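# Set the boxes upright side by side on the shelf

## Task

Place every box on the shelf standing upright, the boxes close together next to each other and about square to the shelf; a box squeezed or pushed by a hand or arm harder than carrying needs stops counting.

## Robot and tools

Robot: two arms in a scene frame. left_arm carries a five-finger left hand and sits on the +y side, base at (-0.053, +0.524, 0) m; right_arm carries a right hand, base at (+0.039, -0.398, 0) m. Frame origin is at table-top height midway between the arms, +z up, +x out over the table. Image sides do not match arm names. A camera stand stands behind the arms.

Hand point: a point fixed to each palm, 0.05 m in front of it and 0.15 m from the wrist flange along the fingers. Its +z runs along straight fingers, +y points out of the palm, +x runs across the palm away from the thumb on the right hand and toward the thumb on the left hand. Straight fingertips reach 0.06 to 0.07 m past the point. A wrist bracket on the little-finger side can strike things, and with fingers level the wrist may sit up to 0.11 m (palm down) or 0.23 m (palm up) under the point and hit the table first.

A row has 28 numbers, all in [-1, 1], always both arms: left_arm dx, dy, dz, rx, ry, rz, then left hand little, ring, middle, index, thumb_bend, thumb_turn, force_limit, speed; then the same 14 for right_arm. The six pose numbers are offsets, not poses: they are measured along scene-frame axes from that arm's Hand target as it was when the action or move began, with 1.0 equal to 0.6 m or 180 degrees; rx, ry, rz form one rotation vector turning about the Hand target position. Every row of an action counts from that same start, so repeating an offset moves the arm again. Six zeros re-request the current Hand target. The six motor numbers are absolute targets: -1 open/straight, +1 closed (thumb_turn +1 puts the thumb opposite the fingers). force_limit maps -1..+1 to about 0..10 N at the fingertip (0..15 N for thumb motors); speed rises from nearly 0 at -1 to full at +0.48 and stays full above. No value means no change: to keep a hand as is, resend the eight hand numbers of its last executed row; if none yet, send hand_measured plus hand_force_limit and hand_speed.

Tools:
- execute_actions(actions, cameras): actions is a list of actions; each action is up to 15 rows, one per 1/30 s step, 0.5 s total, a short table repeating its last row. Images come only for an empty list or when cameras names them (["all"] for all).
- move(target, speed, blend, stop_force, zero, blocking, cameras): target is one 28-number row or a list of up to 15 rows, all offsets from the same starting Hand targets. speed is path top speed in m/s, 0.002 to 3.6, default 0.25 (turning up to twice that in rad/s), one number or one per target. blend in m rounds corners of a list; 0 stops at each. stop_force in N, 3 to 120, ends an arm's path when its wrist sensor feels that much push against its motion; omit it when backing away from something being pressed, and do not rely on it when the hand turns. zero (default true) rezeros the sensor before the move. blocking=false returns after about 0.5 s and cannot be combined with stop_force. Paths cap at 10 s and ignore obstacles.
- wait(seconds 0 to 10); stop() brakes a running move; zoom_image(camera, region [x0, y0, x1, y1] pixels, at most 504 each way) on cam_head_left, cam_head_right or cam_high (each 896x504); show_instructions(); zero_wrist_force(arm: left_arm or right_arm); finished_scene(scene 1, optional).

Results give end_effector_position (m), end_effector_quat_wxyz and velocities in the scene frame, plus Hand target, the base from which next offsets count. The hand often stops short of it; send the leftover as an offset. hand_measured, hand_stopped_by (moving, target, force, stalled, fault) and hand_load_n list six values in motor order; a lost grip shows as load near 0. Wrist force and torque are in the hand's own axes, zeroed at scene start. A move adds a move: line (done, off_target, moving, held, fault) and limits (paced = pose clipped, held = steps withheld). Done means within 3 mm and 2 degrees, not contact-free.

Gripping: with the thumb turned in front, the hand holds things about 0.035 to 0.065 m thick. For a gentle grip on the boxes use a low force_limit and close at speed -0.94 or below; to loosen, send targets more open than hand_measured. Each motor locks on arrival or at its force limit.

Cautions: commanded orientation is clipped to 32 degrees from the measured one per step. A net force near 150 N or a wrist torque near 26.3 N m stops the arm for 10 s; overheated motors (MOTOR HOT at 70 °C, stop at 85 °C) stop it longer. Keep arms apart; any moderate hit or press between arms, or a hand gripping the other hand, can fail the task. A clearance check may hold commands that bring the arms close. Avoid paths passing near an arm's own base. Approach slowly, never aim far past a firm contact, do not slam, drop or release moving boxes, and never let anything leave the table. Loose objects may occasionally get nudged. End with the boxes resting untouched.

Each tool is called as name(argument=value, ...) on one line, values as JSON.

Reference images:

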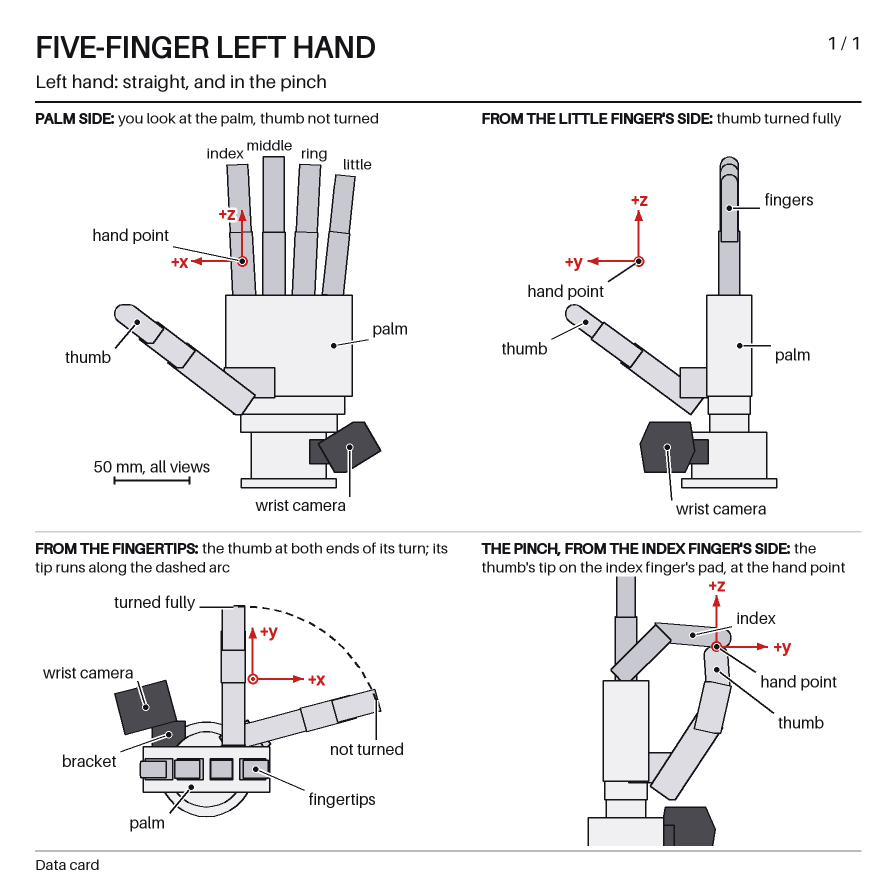

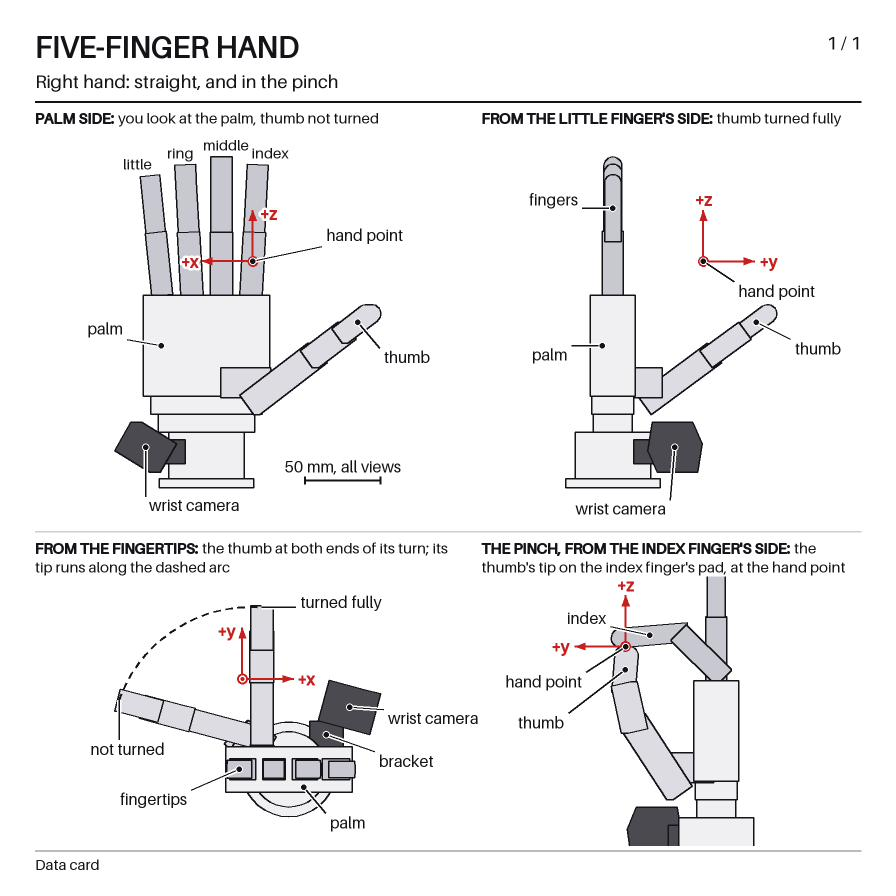

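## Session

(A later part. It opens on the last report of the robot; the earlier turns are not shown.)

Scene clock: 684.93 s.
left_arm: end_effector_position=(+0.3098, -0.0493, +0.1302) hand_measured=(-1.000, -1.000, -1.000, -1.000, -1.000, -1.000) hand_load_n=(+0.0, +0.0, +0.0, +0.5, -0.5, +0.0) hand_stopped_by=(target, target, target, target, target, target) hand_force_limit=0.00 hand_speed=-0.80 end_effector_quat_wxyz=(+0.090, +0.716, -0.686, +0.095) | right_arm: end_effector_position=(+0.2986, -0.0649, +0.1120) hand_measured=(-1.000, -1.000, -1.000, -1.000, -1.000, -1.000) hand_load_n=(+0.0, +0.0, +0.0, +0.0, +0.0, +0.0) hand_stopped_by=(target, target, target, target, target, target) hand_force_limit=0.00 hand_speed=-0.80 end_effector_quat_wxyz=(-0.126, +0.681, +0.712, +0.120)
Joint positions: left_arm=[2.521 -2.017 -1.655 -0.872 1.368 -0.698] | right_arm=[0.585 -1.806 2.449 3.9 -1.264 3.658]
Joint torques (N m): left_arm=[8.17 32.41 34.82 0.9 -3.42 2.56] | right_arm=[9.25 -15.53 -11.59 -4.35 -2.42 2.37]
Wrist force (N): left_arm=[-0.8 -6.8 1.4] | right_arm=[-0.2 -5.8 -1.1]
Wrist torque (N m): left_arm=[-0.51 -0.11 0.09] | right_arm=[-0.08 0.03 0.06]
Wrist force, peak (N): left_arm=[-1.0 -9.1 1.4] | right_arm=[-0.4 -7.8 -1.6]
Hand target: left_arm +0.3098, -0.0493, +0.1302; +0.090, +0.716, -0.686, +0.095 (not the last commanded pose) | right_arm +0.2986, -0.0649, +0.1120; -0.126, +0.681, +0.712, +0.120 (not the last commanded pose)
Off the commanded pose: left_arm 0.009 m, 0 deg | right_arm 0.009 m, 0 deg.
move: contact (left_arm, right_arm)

move(target=[0, 0, 0.06, 0,0,0, -1, -1, -1, -1, -1, -1, 0, -0.8, 0,0,0.06, 0,0,0, -1, -1, -1, -1, -1, -1, 0, -0.8], speed=0.04, cameras=["cam_head_left"])

Scene clock: 695.13 s.
left_arm: end_effector_position=(+0.3099, -0.0493, +0.1664) hand_measured=(-1.000, -1.000, -1.000, -1.000, -1.000, -1.000) hand_load_n=(+0.0, +0.0, +0.0, +0.0, +0.0, +0.0) hand_stopped_by=(target, target, target, target, target, target) hand_force_limit=0.00 hand_speed=-0.80 end_effector_quat_wxyz=(+0.090, +0.716, -0.686, +0.095) | right_arm: end_effector_position=(+0.2986, -0.0648, +0.1481) hand_measured=(-1.000, -1.000, -1.000, -1.000, -1.000, -1.000) hand_load_n=(+0.0, +0.0, +0.0, +0.0, -0.5, +0.0) hand_stopped_by=(target, target, target, target, target, target) hand_force_limit=0.00 hand_speed=-0.80 end_effector_quat_wxyz=(-0.126, +0.681, +0.712, +0.120)
Joint positions: left_arm=[2.521 -1.977 -1.611 -0.956 1.368 -0.698] | right_arm=[0.585 -1.876 2.385 4.034 -1.264 3.658]
Joint torques (N m): left_arm=[7.42 32.14 8.31 3.53 -2.44 1.09] | right_arm=[-5.87 -1.6 -13.25 -6.13 -0.41 -2.07]
Wrist force (N): left_arm=[-0.9 -7.4 1.9] | right_arm=[-1.1 -5.9 0.6]
Wrist torque (N m): left_arm=[-0.57 -0.12 0.10] | right_arm=[-0.17 0.01 -0.03]
Wrist force, peak (N): left_arm=[-1.2 -8.1 1.9] | right_arm=[-0.9 -6.6 0.3]
Hand target: left_arm +0.3098, -0.0493, +0.1662; +0.090, +0.716, -0.686, +0.095 | right_arm +0.2986, -0.0649, +0.1480; -0.126, +0.681, +0.712, +0.120
Off the commanded pose: left_arm 0.000 m, 0 deg | right_arm 0.000 m, 0 deg.
move: done
Images, in order (width x height): cam_head_left 896x504.

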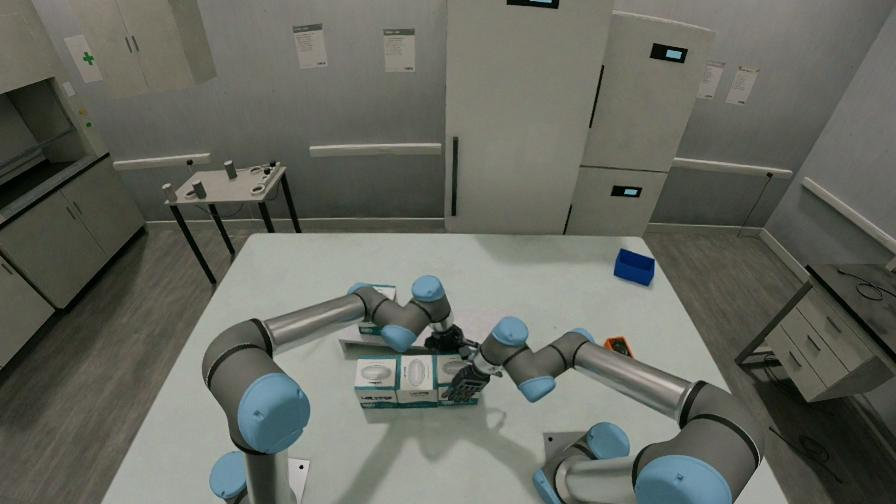

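move(target=[0, 0, 0.165, 0,0,0, -1, -1, -1, -1, -1, -1, 0, -0.8, -0.0002,0,0.165, 0,0,0, -1, -1, -1, -1, -1, -1, 0, -0.8], speed=0.06)

Scene clock: 702.83 s.
left_arm: end_effector_position=(+0.3099, -0.0493, +0.2653) hand_measured=(-1.000, -1.000, -1.000, -1.000, -1.000, -1.000) hand_load_n=(+0.0, +0.0, +0.0, +0.0, +0.0, +0.0) hand_stopped_by=(target, target, target, target, target, target) hand_force_limit=0.00 hand_speed=-0.80 end_effector_quat_wxyz=(+0.090, +0.716, -0.686, +0.095) | right_arm: end_effector_position=(+0.2985, -0.0649, +0.2471) hand_measured=(-1.000, -1.000, -1.000, -1.000, -1.000, -1.000) hand_load_n=(+0.0, +0.0, +0.0, +0.0, +0.0, +0.0) hand_stopped_by=(target, target, target, target, target, target) hand_force_limit=0.00 hand_speed=-0.80 end_effector_quat_wxyz=(-0.126, +0.681, +0.712, +0.120)
Joint positions: left_arm=[2.521 -1.902 -1.45 -1.192 1.368 -0.698] | right_arm=[0.585 -1.982 2.178 4.347 -1.264 3.658]
Joint torques (N m): left_arm=[6.42 30.06 9.32 1.99 -2.53 -1.17] | right_arm=[0.18 1.24 -20.87 -4.98 -1.1 -1.03]
Wrist force (N): left_arm=[-1.2 -9.1 1.5] | right_arm=[-1.4 -7.4 0.8]
Wrist torque (N m): left_arm=[-0.61 -0.11 0.14] | right_arm=[-0.21 0.00 -0.15]
Wrist force, peak (N): left_arm=[-1.3 -9.7 1.7] | right_arm=[-1.1 -8.0 -0.4]
Hand target: left_arm +0.3098, -0.0493, +0.2652; +0.090, +0.716, -0.686, +0.095 | right_arm +0.2985, -0.0649, +0.2470; -0.126, +0.681, +0.712, +0.120
Off the commanded pose: left_arm 0.000 m, 0 deg | right_arm 0.000 m, 0 deg.
move: done

move(target=[0.0917, 0.0609, 0, 0,0,-0.00889, -1, -1, -1, -1, -1, -1, 0, -0.8, 0.0912,0.0615,0, 0,0,-0.00889, -1, -1, -1, -1, -1, -1, 0, -0.8], speed=0.07)

move(target=[0.0917, 0.0609, 0, 0,0,-0.00889, -1, -1, -1, -1, -1, -1, 0, -0.8, 0.0913,0.0615,0, 0,0,-0.00889, -1, -1, -1, -1, -1, -1, 0, -0.8], speed=0.07)

Scene clock: 713.83 s.
left_arm: end_effector_position=(+0.3649, -0.0128, +0.2652) hand_measured=(-1.000, -1.000, -1.000, -1.000, -1.000, -1.000) hand_load_n=(+0.0, +0.0, +0.0, +0.0, +0.0, +0.0) hand_stopped_by=(target, target, target, target, target, target) hand_force_limit=0.00 hand_speed=-0.80 end_effector_quat_wxyz=(+0.092, +0.707, -0.695, +0.093) | right_arm: end_effector_position=(+0.3531, -0.0279, +0.2471) hand_measured=(-1.000, -1.000, -1.000, -1.000, -1.000, -1.000) hand_load_n=(+0.0, +0.0, +0.0, +0.5, +0.0, -0.5) hand_stopped_by=(target, target, target, target, target, target) hand_force_limit=0.00 hand_speed=-0.80 end_effector_quat_wxyz=(-0.124, +0.691, +0.702, +0.122)
Joint positions: left_arm=[2.619 -1.936 -1.396 -1.238 1.349 -0.572] | right_arm=[0.601 -1.799 2.062 4.266 -1.271 3.704]
Joint torques (N m): left_arm=[-8.4 52.41 9.27 3.25 0.46 -2.09] | right_arm=[-5.22 -8.53 -20.71 -2.48 -0.85 -3.13]
Wrist force (N): left_arm=[-1.2 -8.8 2.8] | right_arm=[-1.2 -7.1 0.7]
Wrist torque (N m): left_arm=[-0.61 -0.11 0.14] | right_arm=[-0.18 -0.02 -0.17]
Wrist force, peak (N): left_arm=[-1.7 -10.5 1.8] | right_arm=[-1.6 -9.7 0.2]
Hand target: left_arm +0.3649, -0.0127, +0.2652; +0.091, +0.707, -0.695, +0.093 | right_arm +0.3532, -0.0280, +0.2470; -0.124, +0.691, +0.702, +0.122
Off the commanded pose: left_arm 0.000 m, 0 deg | right_arm 0.000 m, 0 deg.
move: done

Scene clock: 715.20 s.
left_arm: end_effector_position=(+0.4199, +0.0238, +0.2652) hand_measured=(-1.000, -1.000, -1.000, -1.000, -1.000, -1.000) hand_load_n=(+0.0, +0.0, +0.0, +0.0, +0.0, +0.0) hand_stopped_by=(target, target, target, target, target, target) hand_force_limit=0.00 hand_speed=-0.80 end_effector_quat_wxyz=(+0.093, +0.697, -0.705, +0.092) | right_arm: end_effector_position=(+0.4079, +0.0089, +0.2471) hand_measured=(-1.000, -1.000, -1.000, -1.000, -1.000, -1.000) hand_load_n=(+0.5, +0.0, +0.5, +0.0, -0.5, +0.0) hand_stopped_by=(target, target, target, target, target, target) hand_force_limit=0.00 hand_speed=-0.80 end_effector_quat_wxyz=(-0.122, +0.700, +0.692, +0.124)
Joint positions: left_arm=[2.709 -1.987 -1.317 -1.294 1.334 -0.452] | right_arm=[0.613 -1.631 1.925 4.224 -1.279 3.744]
Joint torques (N m): left_arm=[-10.03 54.57 9.18 2.72 -0.14 -2.25] | right_arm=[-2.56 -15.51 -20.98 -2.61 -1.14 -2.51]
Wrist force (N): left_arm=[-1.5 -9.7 1.7] | right_arm=[-1.5 -8.4 0.2]
Wrist torque (N m): left_arm=[-0.56 -0.11 0.16] | right_arm=[-0.21 0.02 -0.22]
Wrist force, peak (N): left_arm=[-2.3 -11.8 1.9] | right_arm=[-1.6 -9.3 0.4]
Hand target: left_arm +0.4199, +0.0238, +0.2652; +0.093, +0.697, -0.705, +0.092 | right_arm +0.4080, +0.0089, +0.2470; -0.122, +0.700, +0.692, +0.124
Off the commanded pose: left_arm 0.000 m, 0 deg | right_arm 0.000 m, 0 deg.
move: done

move(target=[0.0917, 0.0609, 0, 0,0,-0.00889, -1, -1, -1, -1, -1, -1, 0, -0.8, 0.0907,0.0615,0, 0,0,-0.00889, -1, -1, -1, -1, -1, -1, 0, -0.8], speed=0.07)

move(target=[0.0917, 0.0609, 0, 0,0,-0.00889, -1, -1, -1, -1, -1, -1, 0, -0.8, 0.0912,0.0615,0, 0,0,-0.00889, -1, -1, -1, -1, -1, -1, 0, -0.8], speed=0.07, cameras=["all"])

zoom_image(camera="cam_high", region=[400, 100, 600, 300])

zoom_image(camera="cam_head_left", region=[320, 250, 520, 370])

Scene clock: 721.33 s.
left_arm: end_effector_position=(+0.4750, +0.0604, +0.2652) hand_measured=(-1.000, -1.000, -1.000, -1.000, -1.000, -1.000) hand_load_n=(+0.0, +0.0, +0.0, +0.0, +0.0, +0.0) hand_stopped_by=(target, target, target, target, target, target) hand_force_limit=0.00 hand_speed=-0.80 end_effector_quat_wxyz=(+0.094, +0.687, -0.715, +0.091) | right_arm: end_effector_position=(+0.4623, +0.0458, +0.2470) hand_measured=(-1.000, -1.000, -1.000, -1.000, -1.000, -1.000) hand_load_n=(+0.0, +0.0, +0.0, +0.0, +0.0, +0.0) hand_stopped_by=(target, target, target, target, target, target) hand_force_limit=0.00 hand_speed=-0.80 end_effector_quat_wxyz=(-0.121, +0.710, +0.682, +0.125)
Joint positions: left_arm=[2.79 -2.054 -1.211 -1.36 1.323 -0.339] | right_arm=[0.622 -1.474 1.767 4.214 -1.286 3.781]
Joint torques (N m): left_arm=[-9.91 56.56 10.33 2.82 -0.75 -2.26] | right_arm=[0.34 -22.15 -23.24 -2.06 -0.85 -2.81]
Wrist force (N): left_arm=[-1.2 -7.9 2.2] | right_arm=[-1.4 -6.4 0.5]
Wrist torque (N m): left_arm=[-0.57 -0.10 0.14] | right_arm=[-0.19 0.02 -0.17]
Wrist force, peak (N): left_arm=[-1.8 -12.7 1.8] | right_arm=[-2.5 -12.0 0.1]
Hand target: left_arm +0.4749, +0.0604, +0.2652; +0.094, +0.687, -0.715, +0.091 | right_arm +0.4624, +0.0458, +0.2470; -0.121, +0.710, +0.682, +0.125
Off the commanded pose: left_arm 0.000 m, 0 deg | right_arm 0.000 m, 0 deg.
move: done

Scene clock: 722.70 s.
left_arm: end_effector_position=(+0.5300, +0.0969, +0.2652) hand_measured=(-1.000, -1.000, -1.000, -1.000, -1.000, -1.000) hand_load_n=(+0.0, +0.0, +0.0, +0.0, +0.0, +0.0) hand_stopped_by=(target, target, target, target, target, target) hand_force_limit=0.00 hand_speed=-0.80 end_effector_quat_wxyz=(+0.095, +0.677, -0.724, +0.090) | right_arm: end_effector_position=(+0.5170, +0.0827, +0.2470) hand_measured=(-1.000, -1.000, -1.000, -1.000, -1.000, -1.000) hand_load_n=(+0.5, +0.0, +0.0, +0.0, +0.0, +0.0) hand_stopped_by=(target, target, target, target, target, target) hand_force_limit=0.00 hand_speed=-0.80 end_effector_quat_wxyz=(-0.119, +0.719, +0.672, +0.127)
Joint positions: left_arm=[2.864 -2.139 -1.074 -1.438 1.316 -0.235] | right_arm=[0.628 -1.322 1.587 4.231 -1.293 3.817]
Joint torques (N m): left_arm=[-10.4 58.27 12.33 2.68 -1.49 -2.42] | right_arm=[1.98 -28.12 -23.85 -6.58 -0.96 -2.31]
Wrist force (N): left_arm=[-1.6 -7.7 2.1] | right_arm=[-1.4 -6.5 0.3]
Wrist torque (N m): left_arm=[-0.53 -0.04 0.09] | right_arm=[-0.19 0.01 -0.18]
Wrist force, peak (N): left_arm=[-1.7 -10.5 2.3] | right_arm=[-2.3 -9.3 0.3]
Hand target: left_arm +0.5299, +0.0969, +0.2652; +0.095, +0.677, -0.724, +0.090 | right_arm +0.5171, +0.0827, +0.2470; -0.119, +0.719, +0.672, +0.127
Off the commanded pose: left_arm 0.000 m, 0 deg | right_arm 0.000 m, 0 deg.
move: done

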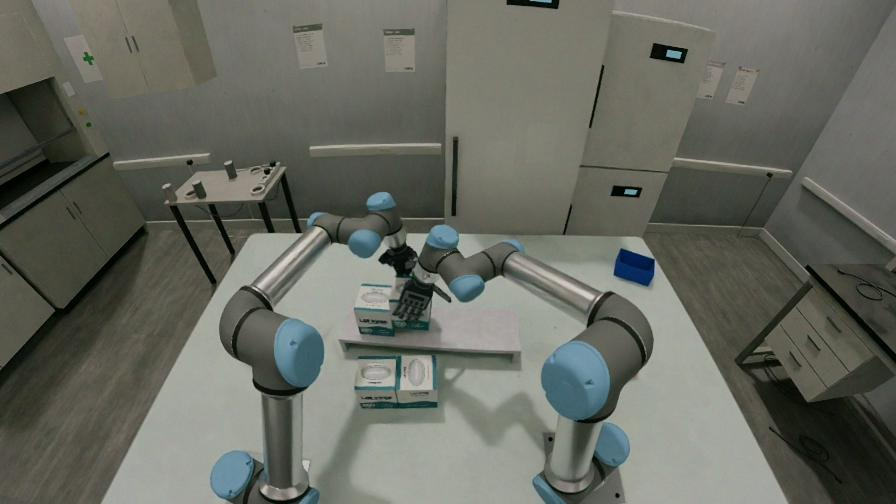

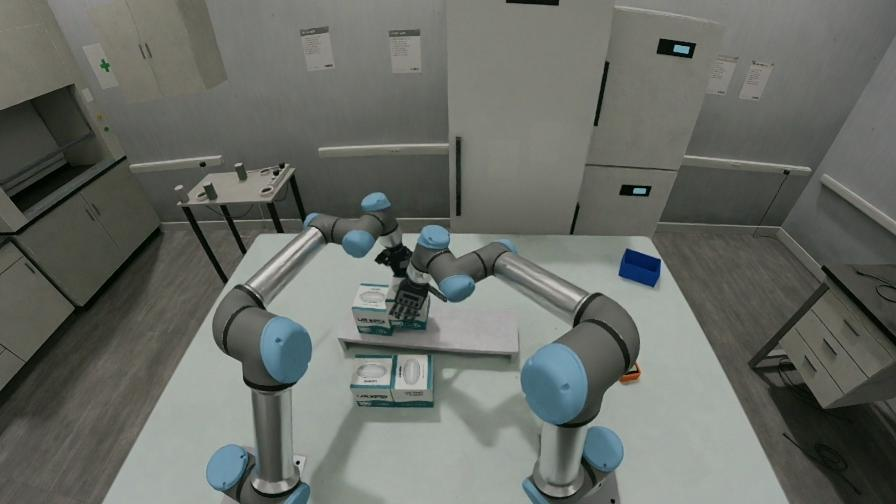

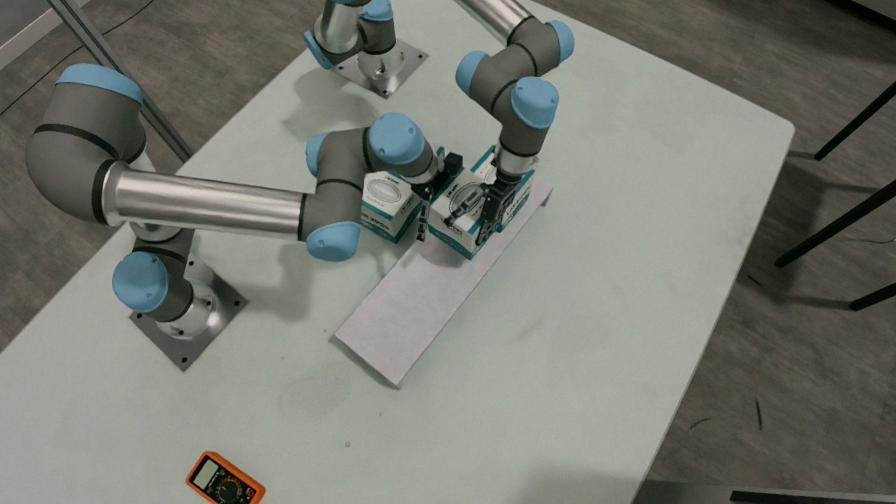

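Scaled by 2.520 from the camera's 896x504 image, which has a finer 1280x720 frame.

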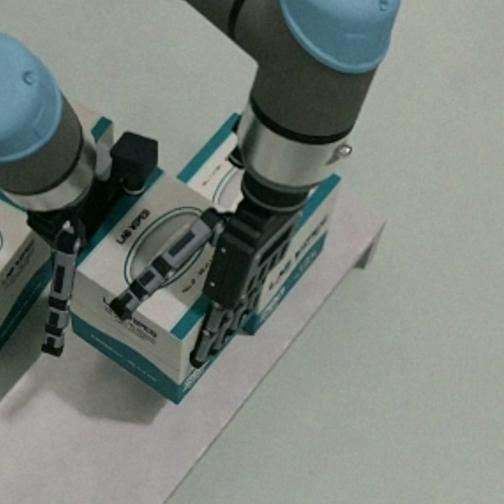

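Scaled by 2.520 from the camera's 896x504 image, which has a finer 1280x720 frame.

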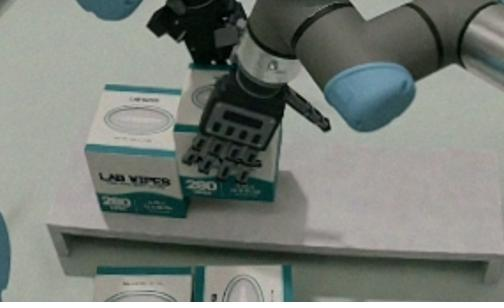

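move(target=[0, 0, -0.078, 0,0,0, -1, -1, -1, -1, -1, -1, 0, -0.8, -0.0002, 0, -0.078, 0,0,0, -1, -1, -1, -1, -1, -1, 0, -0.8], speed=0.04, stop_force=5)

move(target=[0, 0, -0.02, 0,0,0, -1, -1, -1, -1, -1, -1, 0, -0.8, -0.0002, 0, -0.02, 0,0,0, -1, -1, -1, -1, -1, -1, 0, -0.8], speed=0.006, stop_force=3)

Scene clock: 730.90 s.
left_arm: end_effector_position=(+0.5299, +0.0969, +0.2184) hand_measured=(-1.000, -1.000, -1.000, -1.000, -1.000, -1.000) hand_load_n=(+0.0, +0.0, +0.0, +0.0, +0.0, +0.0) hand_stopped_by=(target, target, target, target, target, target) hand_force_limit=0.00 hand_speed=-0.80 end_effector_quat_wxyz=(+0.095, +0.677, -0.724, +0.090) | right_arm: end_effector_position=(+0.5170, +0.0827, +0.2002) hand_measured=(-1.000, -1.000, -1.000, -1.000, -1.000, -1.000) hand_load_n=(+0.0, +0.0, +0.0, +0.0, +0.0, +0.0) hand_stopped_by=(target, target, target, target, target, target) hand_force_limit=0.00 hand_speed=-0.80 end_effector_quat_wxyz=(-0.119, +0.719, +0.672, +0.127)
Joint positions: left_arm=[2.864 -2.154 -1.17 -1.327 1.316 -0.235] | right_arm=[0.628 -1.287 1.668 4.116 -1.293 3.817]
Joint torques (N m): left_arm=[-8.13 61.34 37.85 2.9 -1.03 -0.24] | right_arm=[7.48 -38.74 -30.51 -3.82 -2.42 1.84]
Wrist force (N): left_arm=[-1.3 -7.0 1.8] | right_arm=[-1.2 -5.7 0.3]
Wrist torque (N m): left_arm=[-0.53 -0.07 0.09] | right_arm=[-0.21 0.02 -0.11]
Wrist force, peak (N): left_arm=[-2.2 -10.4 1.7] | right_arm=[-1.6 -8.7 -0.3]
Hand target: left_arm +0.5299, +0.0969, +0.2184; +0.095, +0.677, -0.724, +0.090 | right_arm +0.5170, +0.0827, +0.2002; -0.119, +0.719, +0.672, +0.127
Off the commanded pose: left_arm 0.000 m, 0 deg | right_arm 0.000 m, 0 deg.
move: done

Scene clock: 733.33 s.
left_arm: end_effector_position=(+0.5299, +0.0969, +0.2105) hand_measured=(-1.000, -1.000, -1.000, -1.000, -1.000, -1.000) hand_load_n=(+0.0, +0.0, +0.0, +0.0, +0.0, +0.0) hand_stopped_by=(target, target, target, target, target, target) hand_force_limit=0.00 hand_speed=-0.80 end_effector_quat_wxyz=(+0.095, +0.677, -0.724, +0.090) | right_arm: end_effector_position=(+0.5169, +0.0827, +0.1926) hand_measured=(-1.000, -1.000, -1.000, -1.000, -1.000, -1.000) hand_load_n=(+0.0, +0.0, +0.0, +0.0, -0.5, +0.0) hand_stopped_by=(target, target, target, target, target, target) hand_force_limit=0.00 hand_speed=-0.80 end_effector_quat_wxyz=(-0.119, +0.719, +0.672, +0.127)
Joint positions: left_arm=[2.864 -2.158 -1.184 -1.309 1.316 -0.235] | right_arm=[0.628 -1.28 1.68 4.097 -1.293 3.817]
Joint torques (N m): left_arm=[-4.46 59.24 35.91 0.38 -2.37 -2.31] | right_arm=[8.27 -36.9 -30.28 -1.67 -1.8 2.17]
Wrist force (N): left_arm=[-0.9 -7.1 -0.4] | right_arm=[-0.3 -3.8 -1.8]
Wrist torque (N m): left_arm=[-0.42 -0.11 0.11] | right_arm=[-0.04 0.05 -0.01]
Wrist force, peak (N): left_arm=[-0.1 -8.1 -1.5] | right_arm=[-1.3 -5.6 0.3]
Hand target: left_arm +0.5299, +0.0969, +0.2105; +0.095, +0.677, -0.724, +0.090 (not the last commanded pose) | right_arm +0.5169, +0.0827, +0.1926; -0.119, +0.719, +0.672, +0.127 (not the last commanded pose)
Off the commanded pose: left_arm 0.004 m, 0 deg | right_arm 0.004 m, 0 deg.
move: contact (left_arm, right_arm)

move(target=[[0.0499, -0.0034, 0, 0,0,0, -1, -1, -1, -1, -1, -1, 0, -0.8, -0.0499, 0.0034, 0, 0,0,0, -1, -1, -1, -1, -1, -1, 0, -0.8],[0.0499, -0.0034, 0.22, 0,0,0, -1, -1, -1, -1, -1, -1, 0, -0.8, -0.0499, 0.0034, 0.18, 0,0,0, -1, -1, -1, -1, -1, -1, 0, -0.8]], speed=[0.03, 0.15], cameras=["all"])

zoom_image(camera="cam_high", region=[340, 100, 560, 300])

zoom_image(camera="cam_head_left", region=[320, 250, 520, 420])

Scene clock: 739.67 s.
left_arm: end_effector_position=(+0.5599, +0.0949, +0.3423) hand_measured=(-1.000, -1.000, -1.000, -1.000, -1.000, -1.000) hand_load_n=(+0.0, +0.0, +0.0, +0.0, -0.5, +0.0) hand_stopped_by=(target, target, target, target, target, target) hand_force_limit=0.00 hand_speed=-0.80 end_effector_quat_wxyz=(+0.095, +0.677, -0.724, +0.090) | right_arm: end_effector_position=(+0.4870, +0.0848, +0.3005) hand_measured=(-1.000, -1.000, -1.000, -1.000, -1.000, -1.000) hand_load_n=(+0.0, +0.0, +0.0, +0.0, +0.0, +0.0) hand_stopped_by=(target, target, target, target, target, target) hand_force_limit=0.00 hand_speed=-0.80 end_effector_quat_wxyz=(-0.119, +0.719, +0.672, +0.127)
Joint positions: left_arm=[2.873 -2.237 -0.715 -1.701 1.315 -0.226] | right_arm=[0.66 -1.391 1.537 4.343 -1.3 3.849]
Joint torques (N m): left_arm=[-5.05 64.04 36.33 1.19 1.92 2.48] | right_arm=[-9.7 -23.25 -29.17 -1.44 2.64 -2.31]
Wrist force (N): left_arm=[-0.1 -1.1 1.5] | right_arm=[-0.1 -0.2 0.3]
Wrist torque (N m): left_arm=[-0.39 -0.05 -0.14] | right_arm=[-0.08 0.03 0.08]
Wrist force, peak (N): left_arm=[-1.1 -7.4 0.3] | right_arm=[-0.3 -4.1 -2.1]
Hand target: left_arm +0.5599, +0.0949, +0.3425; +0.095, +0.677, -0.724, +0.090 | right_arm +0.4870, +0.0848, +0.3006; -0.119, +0.719, +0.672, +0.127
Off the commanded pose: left_arm 0.000 m, 0 deg | right_arm 0.000 m, 0 deg.
move: done

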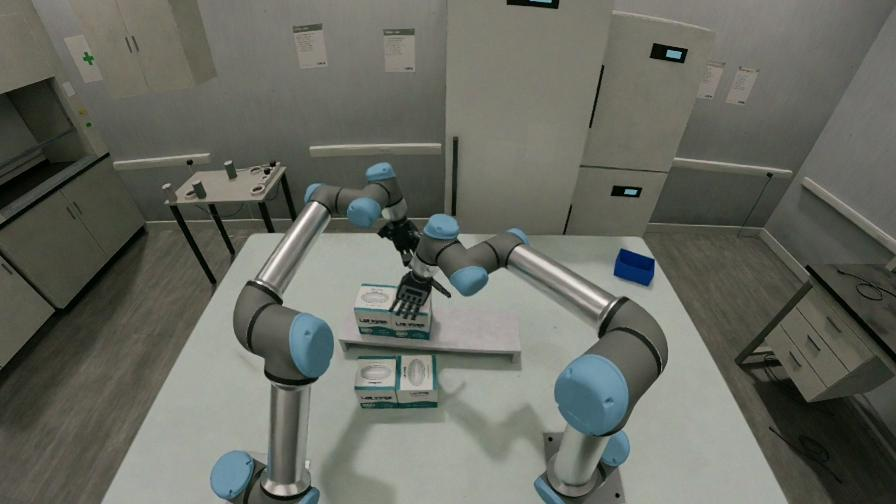

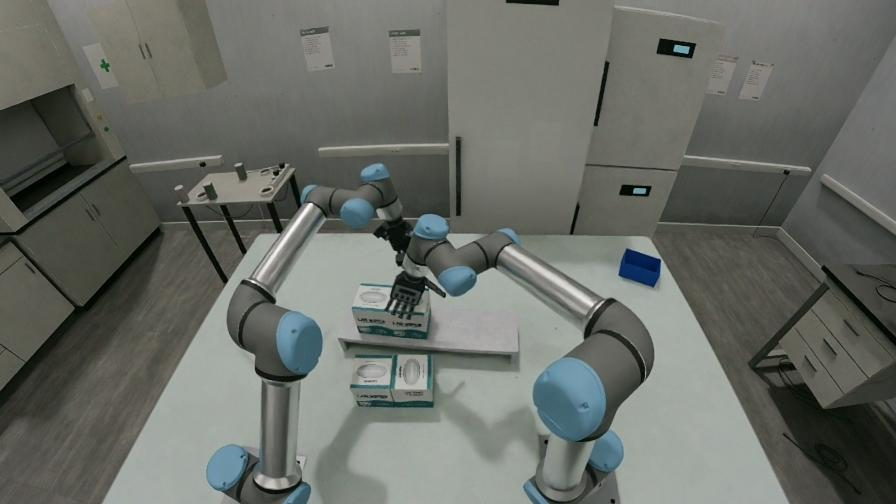

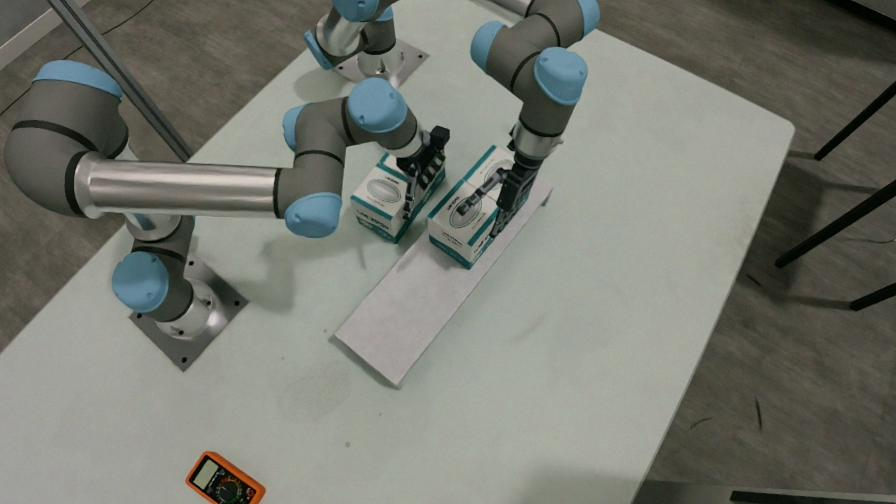

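Scaled by 2.291 from the camera's 896x504 image, which has a finer 1280x720 frame.

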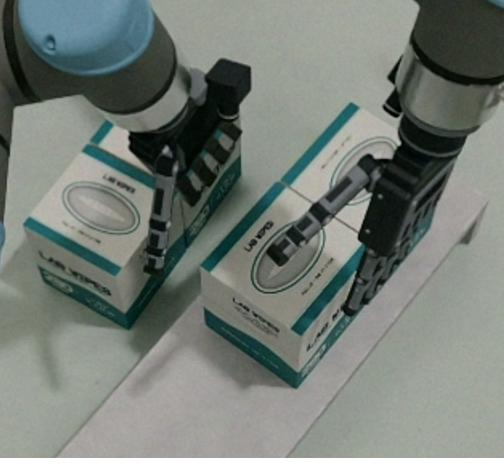

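Scaled by 2.520 from the camera's 896x504 image, which has a finer 1280x720 frame.

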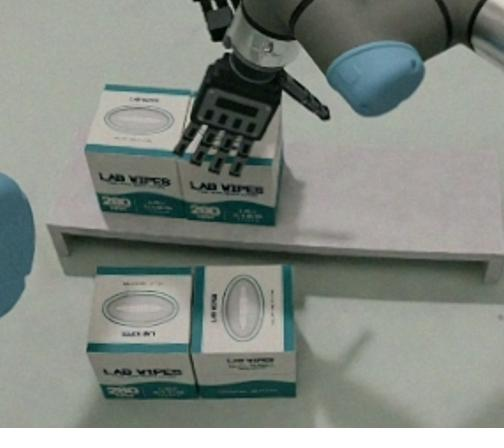

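move(target=[[-0.3807, -0.0265, -0.1038, 0,0,0.03556, -1, -1, -1, -1, -1, -1, 0, -0.8, -0.3633, -0.0388, -0.0842, 0,0,0.03556, -1, -1, -1, -1, -1, -1, 0, -0.8],[-0.3807, -0.0265, -0.3538, 0,0,0.03556, -1, -1, -1, -1, -1, -1, 0, -0.8, -0.3633, -0.0388, -0.3142, 0,0,0.03556, -1, -1, -1, -1, -1, -1, 0, -0.8]], speed=[0.2,0.12], cameras=["all"])

zoom_image(camera="cam_high", region=[300, 100, 500, 300])

zoom_image(camera="cam_head_left", region=[320, 290, 540, 430])

Scene clock: 765.73 s.
left_arm: end_effector_position=(+0.3314, +0.0790, +0.1303) hand_measured=(-1.000, -1.000, -1.000, -1.000, -1.000, -1.000) hand_load_n=(+0.0, +0.0, +0.0, +0.0, +0.0, +0.0) hand_stopped_by=(target, target, target, target, target, target) hand_force_limit=0.00 hand_speed=-0.80 end_effector_quat_wxyz=(+0.090, +0.716, -0.686, +0.095) | right_arm: end_effector_position=(+0.2690, +0.0615, +0.1121) hand_measured=(-1.000, -1.000, -1.000, -1.000, -1.000, -1.000) hand_load_n=(+0.0, +0.0, +0.0, +0.0, +0.0, +0.0) hand_stopped_by=(target, target, target, target, target, target) hand_force_limit=0.00 hand_speed=-0.80 end_effector_quat_wxyz=(-0.126, +0.681, +0.712, +0.120)
Joint positions: left_arm=[2.73 -1.858 -1.874 -0.859 1.338 -0.487] | right_arm=[0.905 -1.523 2.23 3.747 -1.332 3.983]
Joint torques (N m): left_arm=[-3.46 32.43 32.51 4.27 -2.13 -2.58] | right_arm=[11.3 -13.12 -18.48 -5.26 -0.59 1.98]
Wrist force (N): left_arm=[-0.1 -0.9 1.4] | right_arm=[0.2 -0.2 0.4]
Wrist torque (N m): left_arm=[-0.34 -0.08 -0.15] | right_arm=[-0.08 0.00 0.23]
Wrist force, peak (N): left_arm=[-0.1 -3.2 0.9] | right_arm=[-0.3 -1.9 0.6]
Hand target: left_arm +0.3315, +0.0790, +0.1303; +0.090, +0.716, -0.686, +0.095 | right_arm +0.2690, +0.0615, +0.1121; -0.126, +0.681, +0.712, +0.120
Off the commanded pose: left_arm 0.000 m, 0 deg | right_arm 0.000 m, 0 deg.
move: done

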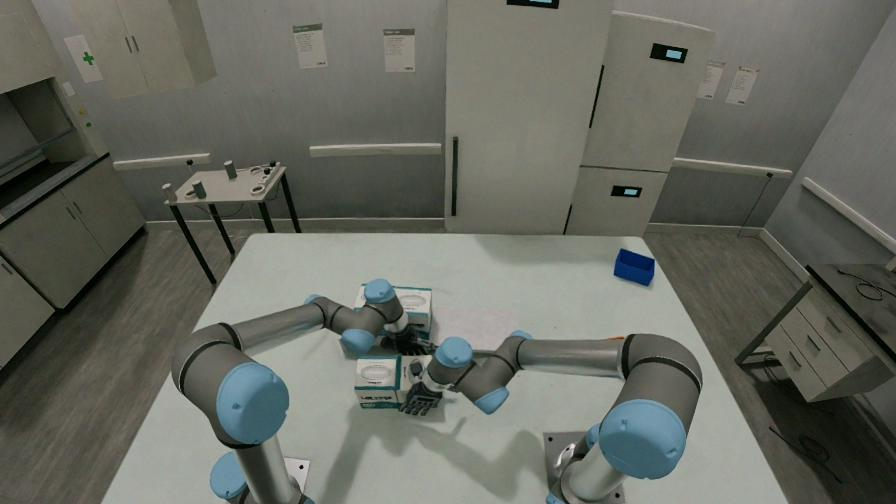

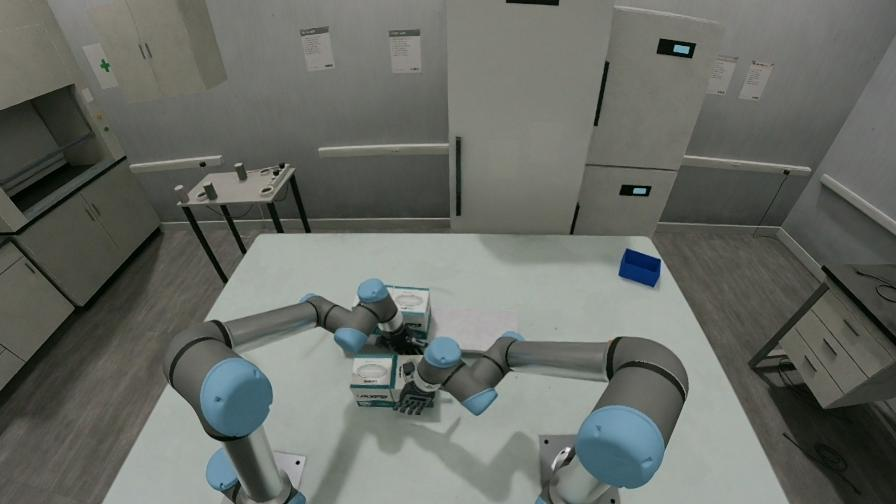

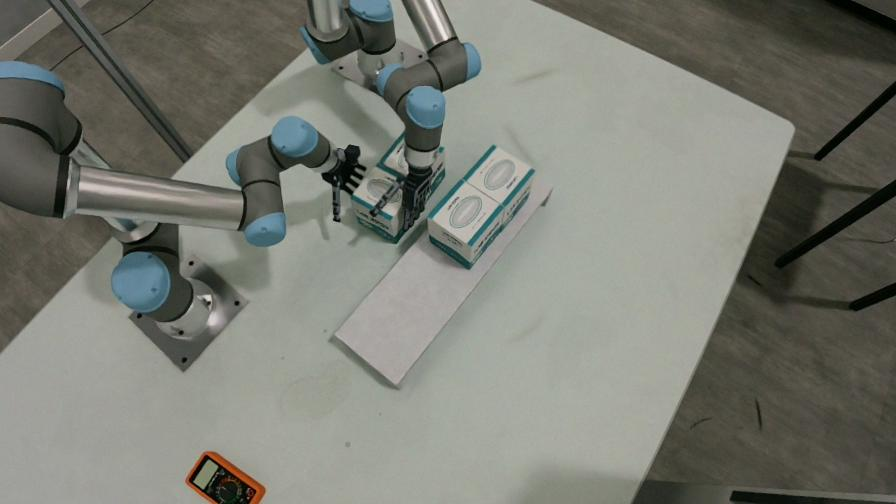

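Scaled by 2.520 from the camera's 896x504 image, which has a finer 1280x720 frame.

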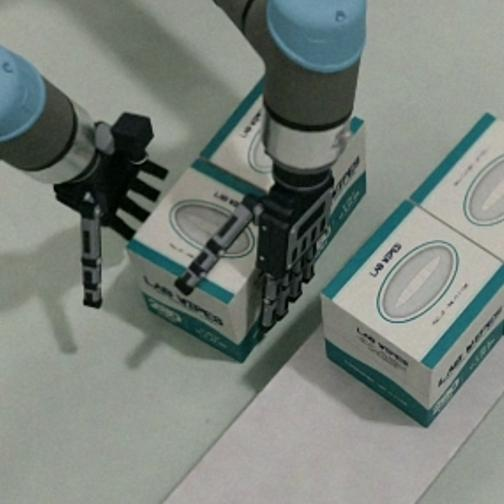

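Scaled by 2.291 from the camera's 896x504 image, which has a finer 1280x720 frame.

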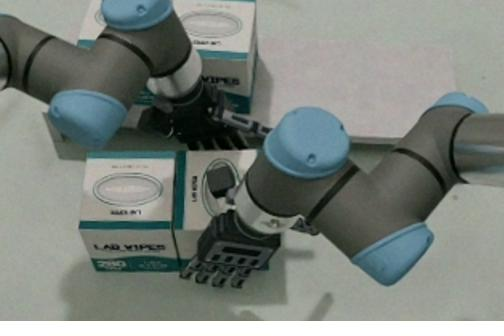

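move(target=[-0.02, -0.0008, 0, 0,0,0, -1, -1, -1, -1, -1, -1, 0, -0.8, 0.0358,0.0016,0, 0,0,0, -1, -1, -1, -1, -1, -1, 0, -0.8], speed=0.03, stop_force=5)

move(target=[-0.025, -0.001, 0, 0,0,0, -1, -1, -1, -1, -1, -1, 0, -0.8, 0.025,0.001,0, 0,0,0, -1, -1, -1, -1, -1, -1, 0, -0.8], speed=0.005, stop_force=5)

Scene clock: 772.90 s.
left_arm: end_effector_position=(+0.3195, +0.0785, +0.1303) hand_measured=(-1.000, -1.000, -1.000, -1.000, -1.000, -1.000) hand_load_n=(+0.0, +0.0, +0.0, +0.0, +0.0, +0.0) hand_stopped_by=(target, target, target, target, target, target) hand_force_limit=0.00 hand_speed=-0.80 end_effector_quat_wxyz=(+0.090, +0.716, -0.686, +0.095) | right_arm: end_effector_position=(+0.2905, +0.0625, +0.1121) hand_measured=(-1.000, -1.000, -1.000, -1.000, -1.000, -1.000) hand_load_n=(+0.0, +0.0, +0.0, +0.0, +0.0, +0.0) hand_stopped_by=(target, target, target, target, target, target) hand_force_limit=0.00 hand_speed=-0.80 end_effector_quat_wxyz=(-0.126, +0.681, +0.712, +0.120)
Joint positions: left_arm=[2.72 -1.839 -1.9 -0.848 1.339 -0.497] | right_arm=[0.869 -1.502 2.204 3.76 -1.323 3.946]
Joint torques (N m): left_arm=[10.13 23.83 35.1 1.24 0.44 2.35] | right_arm=[10.93 -27.65 -7.23 -5.19 -2.09 2.6]
Wrist force (N): left_arm=[-0.1 -0.9 1.4] | right_arm=[0.3 -0.2 0.3]
Wrist torque (N m): left_arm=[-0.33 -0.08 -0.05] | right_arm=[-0.07 -0.01 0.13]
Wrist force, peak (N): left_arm=[-0.3 -0.9 1.8] | right_arm=[0.1 -0.8 0.5]
Hand target: left_arm +0.3195, +0.0785, +0.1303; +0.090, +0.716, -0.686, +0.095 | right_arm +0.2905, +0.0625, +0.1121; -0.126, +0.681, +0.712, +0.120
Off the commanded pose: left_arm 0.000 m, 0 deg | right_arm 0.000 m, 0 deg.
move: done

Scene clock: 775.77 s.
left_arm: end_effector_position=(+0.3105, +0.0781, +0.1303) hand_measured=(-1.000, -1.000, -1.000, -1.000, -1.000, -1.000) hand_load_n=(+0.0, +0.0, +0.0, +0.0, +0.0, +0.0) hand_stopped_by=(target, target, target, target, target, target) hand_force_limit=0.00 hand_speed=-0.80 end_effector_quat_wxyz=(+0.090, +0.716, -0.686, +0.095) | right_arm: end_effector_position=(+0.2994, +0.0628, +0.1120) hand_measured=(-1.000, -1.000, -1.000, -1.000, -1.000, -1.000) hand_load_n=(+0.0, +0.0, +0.0, +0.0, +0.0, +0.0) hand_stopped_by=(target, target, target, target, target, target) hand_force_limit=0.00 hand_speed=-0.80 end_effector_quat_wxyz=(-0.126, +0.681, +0.712, +0.120)
Joint positions: left_arm=[2.712 -1.825 -1.919 -0.841 1.341 -0.505] | right_arm=[0.854 -1.493 2.193 3.766 -1.319 3.932]
Joint torques (N m): left_arm=[8.19 22.84 33.69 0.7 -2.94 2.34] | right_arm=[8.14 -27.42 -9.7 -5.65 -2.98 2.55]
Wrist force (N): left_arm=[-1.0 -5.9 1.9] | right_arm=[-0.2 -5.5 -1.3]
Wrist torque (N m): left_arm=[-0.38 -0.08 0.04] | right_arm=[-0.06 0.04 0.07]
Wrist force, peak (N): left_arm=[-1.0 -8.5 2.1] | right_arm=[-0.1 -7.4 -1.6]
Hand target: left_arm +0.3105, +0.0781, +0.1303; +0.090, +0.716, -0.686, +0.095 (not the last commanded pose) | right_arm +0.2994, +0.0628, +0.1120; -0.126, +0.681, +0.712, +0.120 (not the last commanded pose)
Off the commanded pose: left_arm 0.006 m, 0 deg | right_arm 0.006 m, 0 deg.
move: contact (left_arm, right_arm)

move(target=[0, 0, 0.06, 0,0,0, -1, -1, -1, -1, -1, -1, 0, -0.8, 0,0,0.06, 0,0,0, -1, -1, -1, -1, -1, -1, 0, -0.8], speed=0.04)

move(target=[0, 0, 0.0825, 0,0,0, -1, -1, -1, -1, -1, -1, 0, -0.8, 0,0,0.0825, 0,0,0, -1, -1, -1, -1, -1, -1, 0, -0.8], speed=0.05)

Scene clock: 781.93 s.
left_arm: end_effector_position=(+0.3107, +0.0781, +0.1665) hand_measured=(-1.000, -1.000, -1.000, -1.000, -1.000, -1.000) hand_load_n=(+0.0, +0.0, +0.0, +0.0, +0.0, +0.0) hand_stopped_by=(target, target, target, target, target, target) hand_force_limit=0.00 hand_speed=-0.80 end_effector_quat_wxyz=(+0.090, +0.716, -0.686, +0.095) | right_arm: end_effector_position=(+0.2994, +0.0629, +0.1481) hand_measured=(-1.000, -1.000, -1.000, -1.000, -1.000, -1.000) hand_load_n=(+0.0, +0.0, +0.0, +0.0, -0.5, +0.0) hand_stopped_by=(target, target, target, target, target, target) hand_force_limit=0.00 hand_speed=-0.80 end_effector_quat_wxyz=(-0.126, +0.681, +0.712, +0.120)
Joint positions: left_arm=[2.712 -1.778 -1.871 -0.936 1.34 -0.505] | right_arm=[0.854 -1.554 2.144 3.877 -1.319 3.932]
Joint torques (N m): left_arm=[7.81 22.24 7.3 3.52 -2.43 0.72] | right_arm=[6.02 -14.21 -10.79 -6.28 -1.61 0.72]
Wrist force (N): left_arm=[-1.3 -6.7 2.1] | right_arm=[-0.9 -5.6 0.8]
Wrist torque (N m): left_arm=[-0.49 -0.03 0.05] | right_arm=[-0.19 0.00 0.01]
Wrist force, peak (N): left_arm=[-1.4 -7.7 1.8] | right_arm=[-0.8 -6.4 0.4]
Hand target: left_arm +0.3105, +0.0781, +0.1663; +0.090, +0.716, -0.686, +0.095 | right_arm +0.2994, +0.0628, +0.1480; -0.126, +0.681, +0.712, +0.120
Off the commanded pose: left_arm 0.000 m, 0 deg | right_arm 0.000 m, 0 deg.
move: done

Scene clock: 783.27 s.
left_arm: end_effector_position=(+0.3106, +0.0781, +0.2159) hand_measured=(-1.000, -1.000, -1.000, -1.000, -1.000, -1.000) hand_load_n=(+0.0, +0.0, +0.0, +0.0, +0.0, +0.0) hand_stopped_by=(target, target, target, target, target, target) hand_force_limit=0.00 hand_speed=-0.80 end_effector_quat_wxyz=(+0.090, +0.716, -0.686, +0.095) | right_arm: end_effector_position=(+0.2994, +0.0628, +0.1976) hand_measured=(-1.000, -1.000, -1.000, -1.000, -1.000, -1.000) hand_load_n=(+0.0, +0.5, +0.0, +0.0, +0.0, +0.0) hand_stopped_by=(target, target, target, target, target, target) hand_force_limit=0.00 hand_speed=-0.80 end_effector_quat_wxyz=(-0.126, +0.681, +0.712, +0.120)
Joint positions: left_arm=[2.712 -1.726 -1.795 -1.064 1.34 -0.505] | right_arm=[0.854 -1.621 2.064 4.024 -1.319 3.932]
Joint torques (N m): left_arm=[5.8 21.72 7.47 2.99 -2.09 -1.62] | right_arm=[5.13 -12.07 -13.63 -6.41 -0.27 -0.71]
Wrist force (N): left_arm=[-1.5 -8.2 2.0] | right_arm=[-1.4 -6.9 0.8]
Wrist torque (N m): left_arm=[-0.50 -0.06 0.09] | right_arm=[-0.17 0.03 -0.05]
Wrist force, peak (N): left_arm=[-1.4 -8.9 2.5] | right_arm=[-1.0 -7.6 0.5]
Hand target: left_arm +0.3105, +0.0781, +0.2158; +0.090, +0.716, -0.686, +0.095 | right_arm +0.2994, +0.0628, +0.1975; -0.126, +0.681, +0.712, +0.120
Off the commanded pose: left_arm 0.000 m, 0 deg | right_arm 0.000 m, 0 deg.
move: done

move(target=[-0.0023, -0.0863, 0.01, 0,0,-0.01778, -1, -1, -1, -1, -1, -1, 0, -0.8, -0.0038,-0.08525,0.01, 0,0,-0.01778, -1, -1, -1, -1, -1, -1, 0, -0.8], speed=0.06)

move(target=[-0.0023, -0.0863, 0.01, 0,0,-0.01778, -1, -1, -1, -1, -1, -1, 0, -0.8, -0.0038,-0.08525,0.01, 0,0,-0.01778, -1, -1, -1, -1, -1, -1, 0, -0.8], speed=0.06)

Scene clock: 798.53 s.
left_arm: end_effector_position=(+0.3091, +0.0263, +0.2218) hand_measured=(-1.000, -1.000, -1.000, -1.000, -1.000, -1.000) hand_load_n=(+0.0, +0.0, +0.0, +0.0, -0.5, +0.0) hand_stopped_by=(target, target, target, target, target, target) hand_force_limit=0.00 hand_speed=-0.80 end_effector_quat_wxyz=(+0.093, +0.697, -0.705, +0.092) | right_arm: end_effector_position=(+0.2972, +0.0117, +0.2035) hand_measured=(-1.000, -1.000, -1.000, -1.000, -1.000, -1.000) hand_load_n=(+0.0, +0.0, +0.0, +0.5, +0.0, +0.0) hand_stopped_by=(target, target, target, target, target, target) hand_force_limit=0.00 hand_speed=-0.80 end_effector_quat_wxyz=(-0.122, +0.700, +0.692, +0.124)
Joint positions: left_arm=[2.627 -1.813 -1.674 -1.092 1.344 -0.535] | right_arm=[0.778 -1.747 2.154 4.064 -1.315 3.912]
Joint torques (N m): left_arm=[7.23 45.36 8.24 3.11 0.3 2.4] | right_arm=[8.56 -10.86 -30.58 -6.64 0.67 1.89]
Wrist force (N): left_arm=[-1.2 -9.1 2.1] | right_arm=[-1.2 -7.4 0.6]
Wrist torque (N m): left_arm=[-0.58 -0.08 0.17] | right_arm=[-0.18 0.00 -0.01]
Wrist force, peak (N): left_arm=[-1.5 -9.3 2.3] | right_arm=[-1.2 -7.7 0.7]
Hand target: left_arm +0.3092, +0.0263, +0.2218; +0.093, +0.697, -0.705, +0.092 | right_arm +0.2971, +0.0117, +0.2035; -0.122, +0.700, +0.692, +0.124
Off the commanded pose: left_arm 0.000 m, 0 deg | right_arm 0.000 m, 0 deg.
move: done

Scene clock: 799.77 s.
left_arm: end_effector_position=(+0.3077, -0.0255, +0.2278) hand_measured=(-1.000, -1.000, -1.000, -1.000, -1.000, -1.000) hand_load_n=(+0.0, +0.0, +0.0, +0.0, +0.0, +0.0) hand_stopped_by=(target, target, target, target, target, target) hand_force_limit=0.00 hand_speed=-0.80 end_effector_quat_wxyz=(+0.095, +0.677, -0.724, +0.090) | right_arm: end_effector_position=(+0.2948, -0.0395, +0.2095) hand_measured=(-1.000, -1.000, -1.000, -1.000, -1.000, -1.000) hand_load_n=(+0.0, +0.0, +0.0, +0.0, +0.0, +0.0) hand_stopped_by=(target, target, target, target, target, target) hand_force_limit=0.00 hand_speed=-0.80 end_effector_quat_wxyz=(-0.119, +0.719, +0.672, +0.127)
Joint positions: left_arm=[2.552 -1.905 -1.537 -1.132 1.347 -0.555] | right_arm=[0.685 -1.88 2.232 4.13 -1.306 3.874]
Joint torques (N m): left_arm=[6.35 45.91 11.23 3.2 0.51 1.76] | right_arm=[5.2 -10.66 -29.83 -6.45 -0.17 2.7]
Wrist force (N): left_arm=[-1.0 -8.9 2.1] | right_arm=[-1.1 -7.2 0.7]
Wrist torque (N m): left_arm=[-0.65 -0.06 0.14] | right_arm=[-0.20 0.00 -0.08]
Wrist force, peak (N): left_arm=[-1.3 -8.8 2.6] | right_arm=[-1.1 -7.5 0.6]
Hand target: left_arm +0.3078, -0.0254, +0.2278; +0.095, +0.677, -0.724, +0.090 | right_arm +0.2949, -0.0395, +0.2095; -0.119, +0.719, +0.672, +0.127
Off the commanded pose: left_arm 0.000 m, 0 deg | right_arm 0.000 m, 0 deg.
move: done


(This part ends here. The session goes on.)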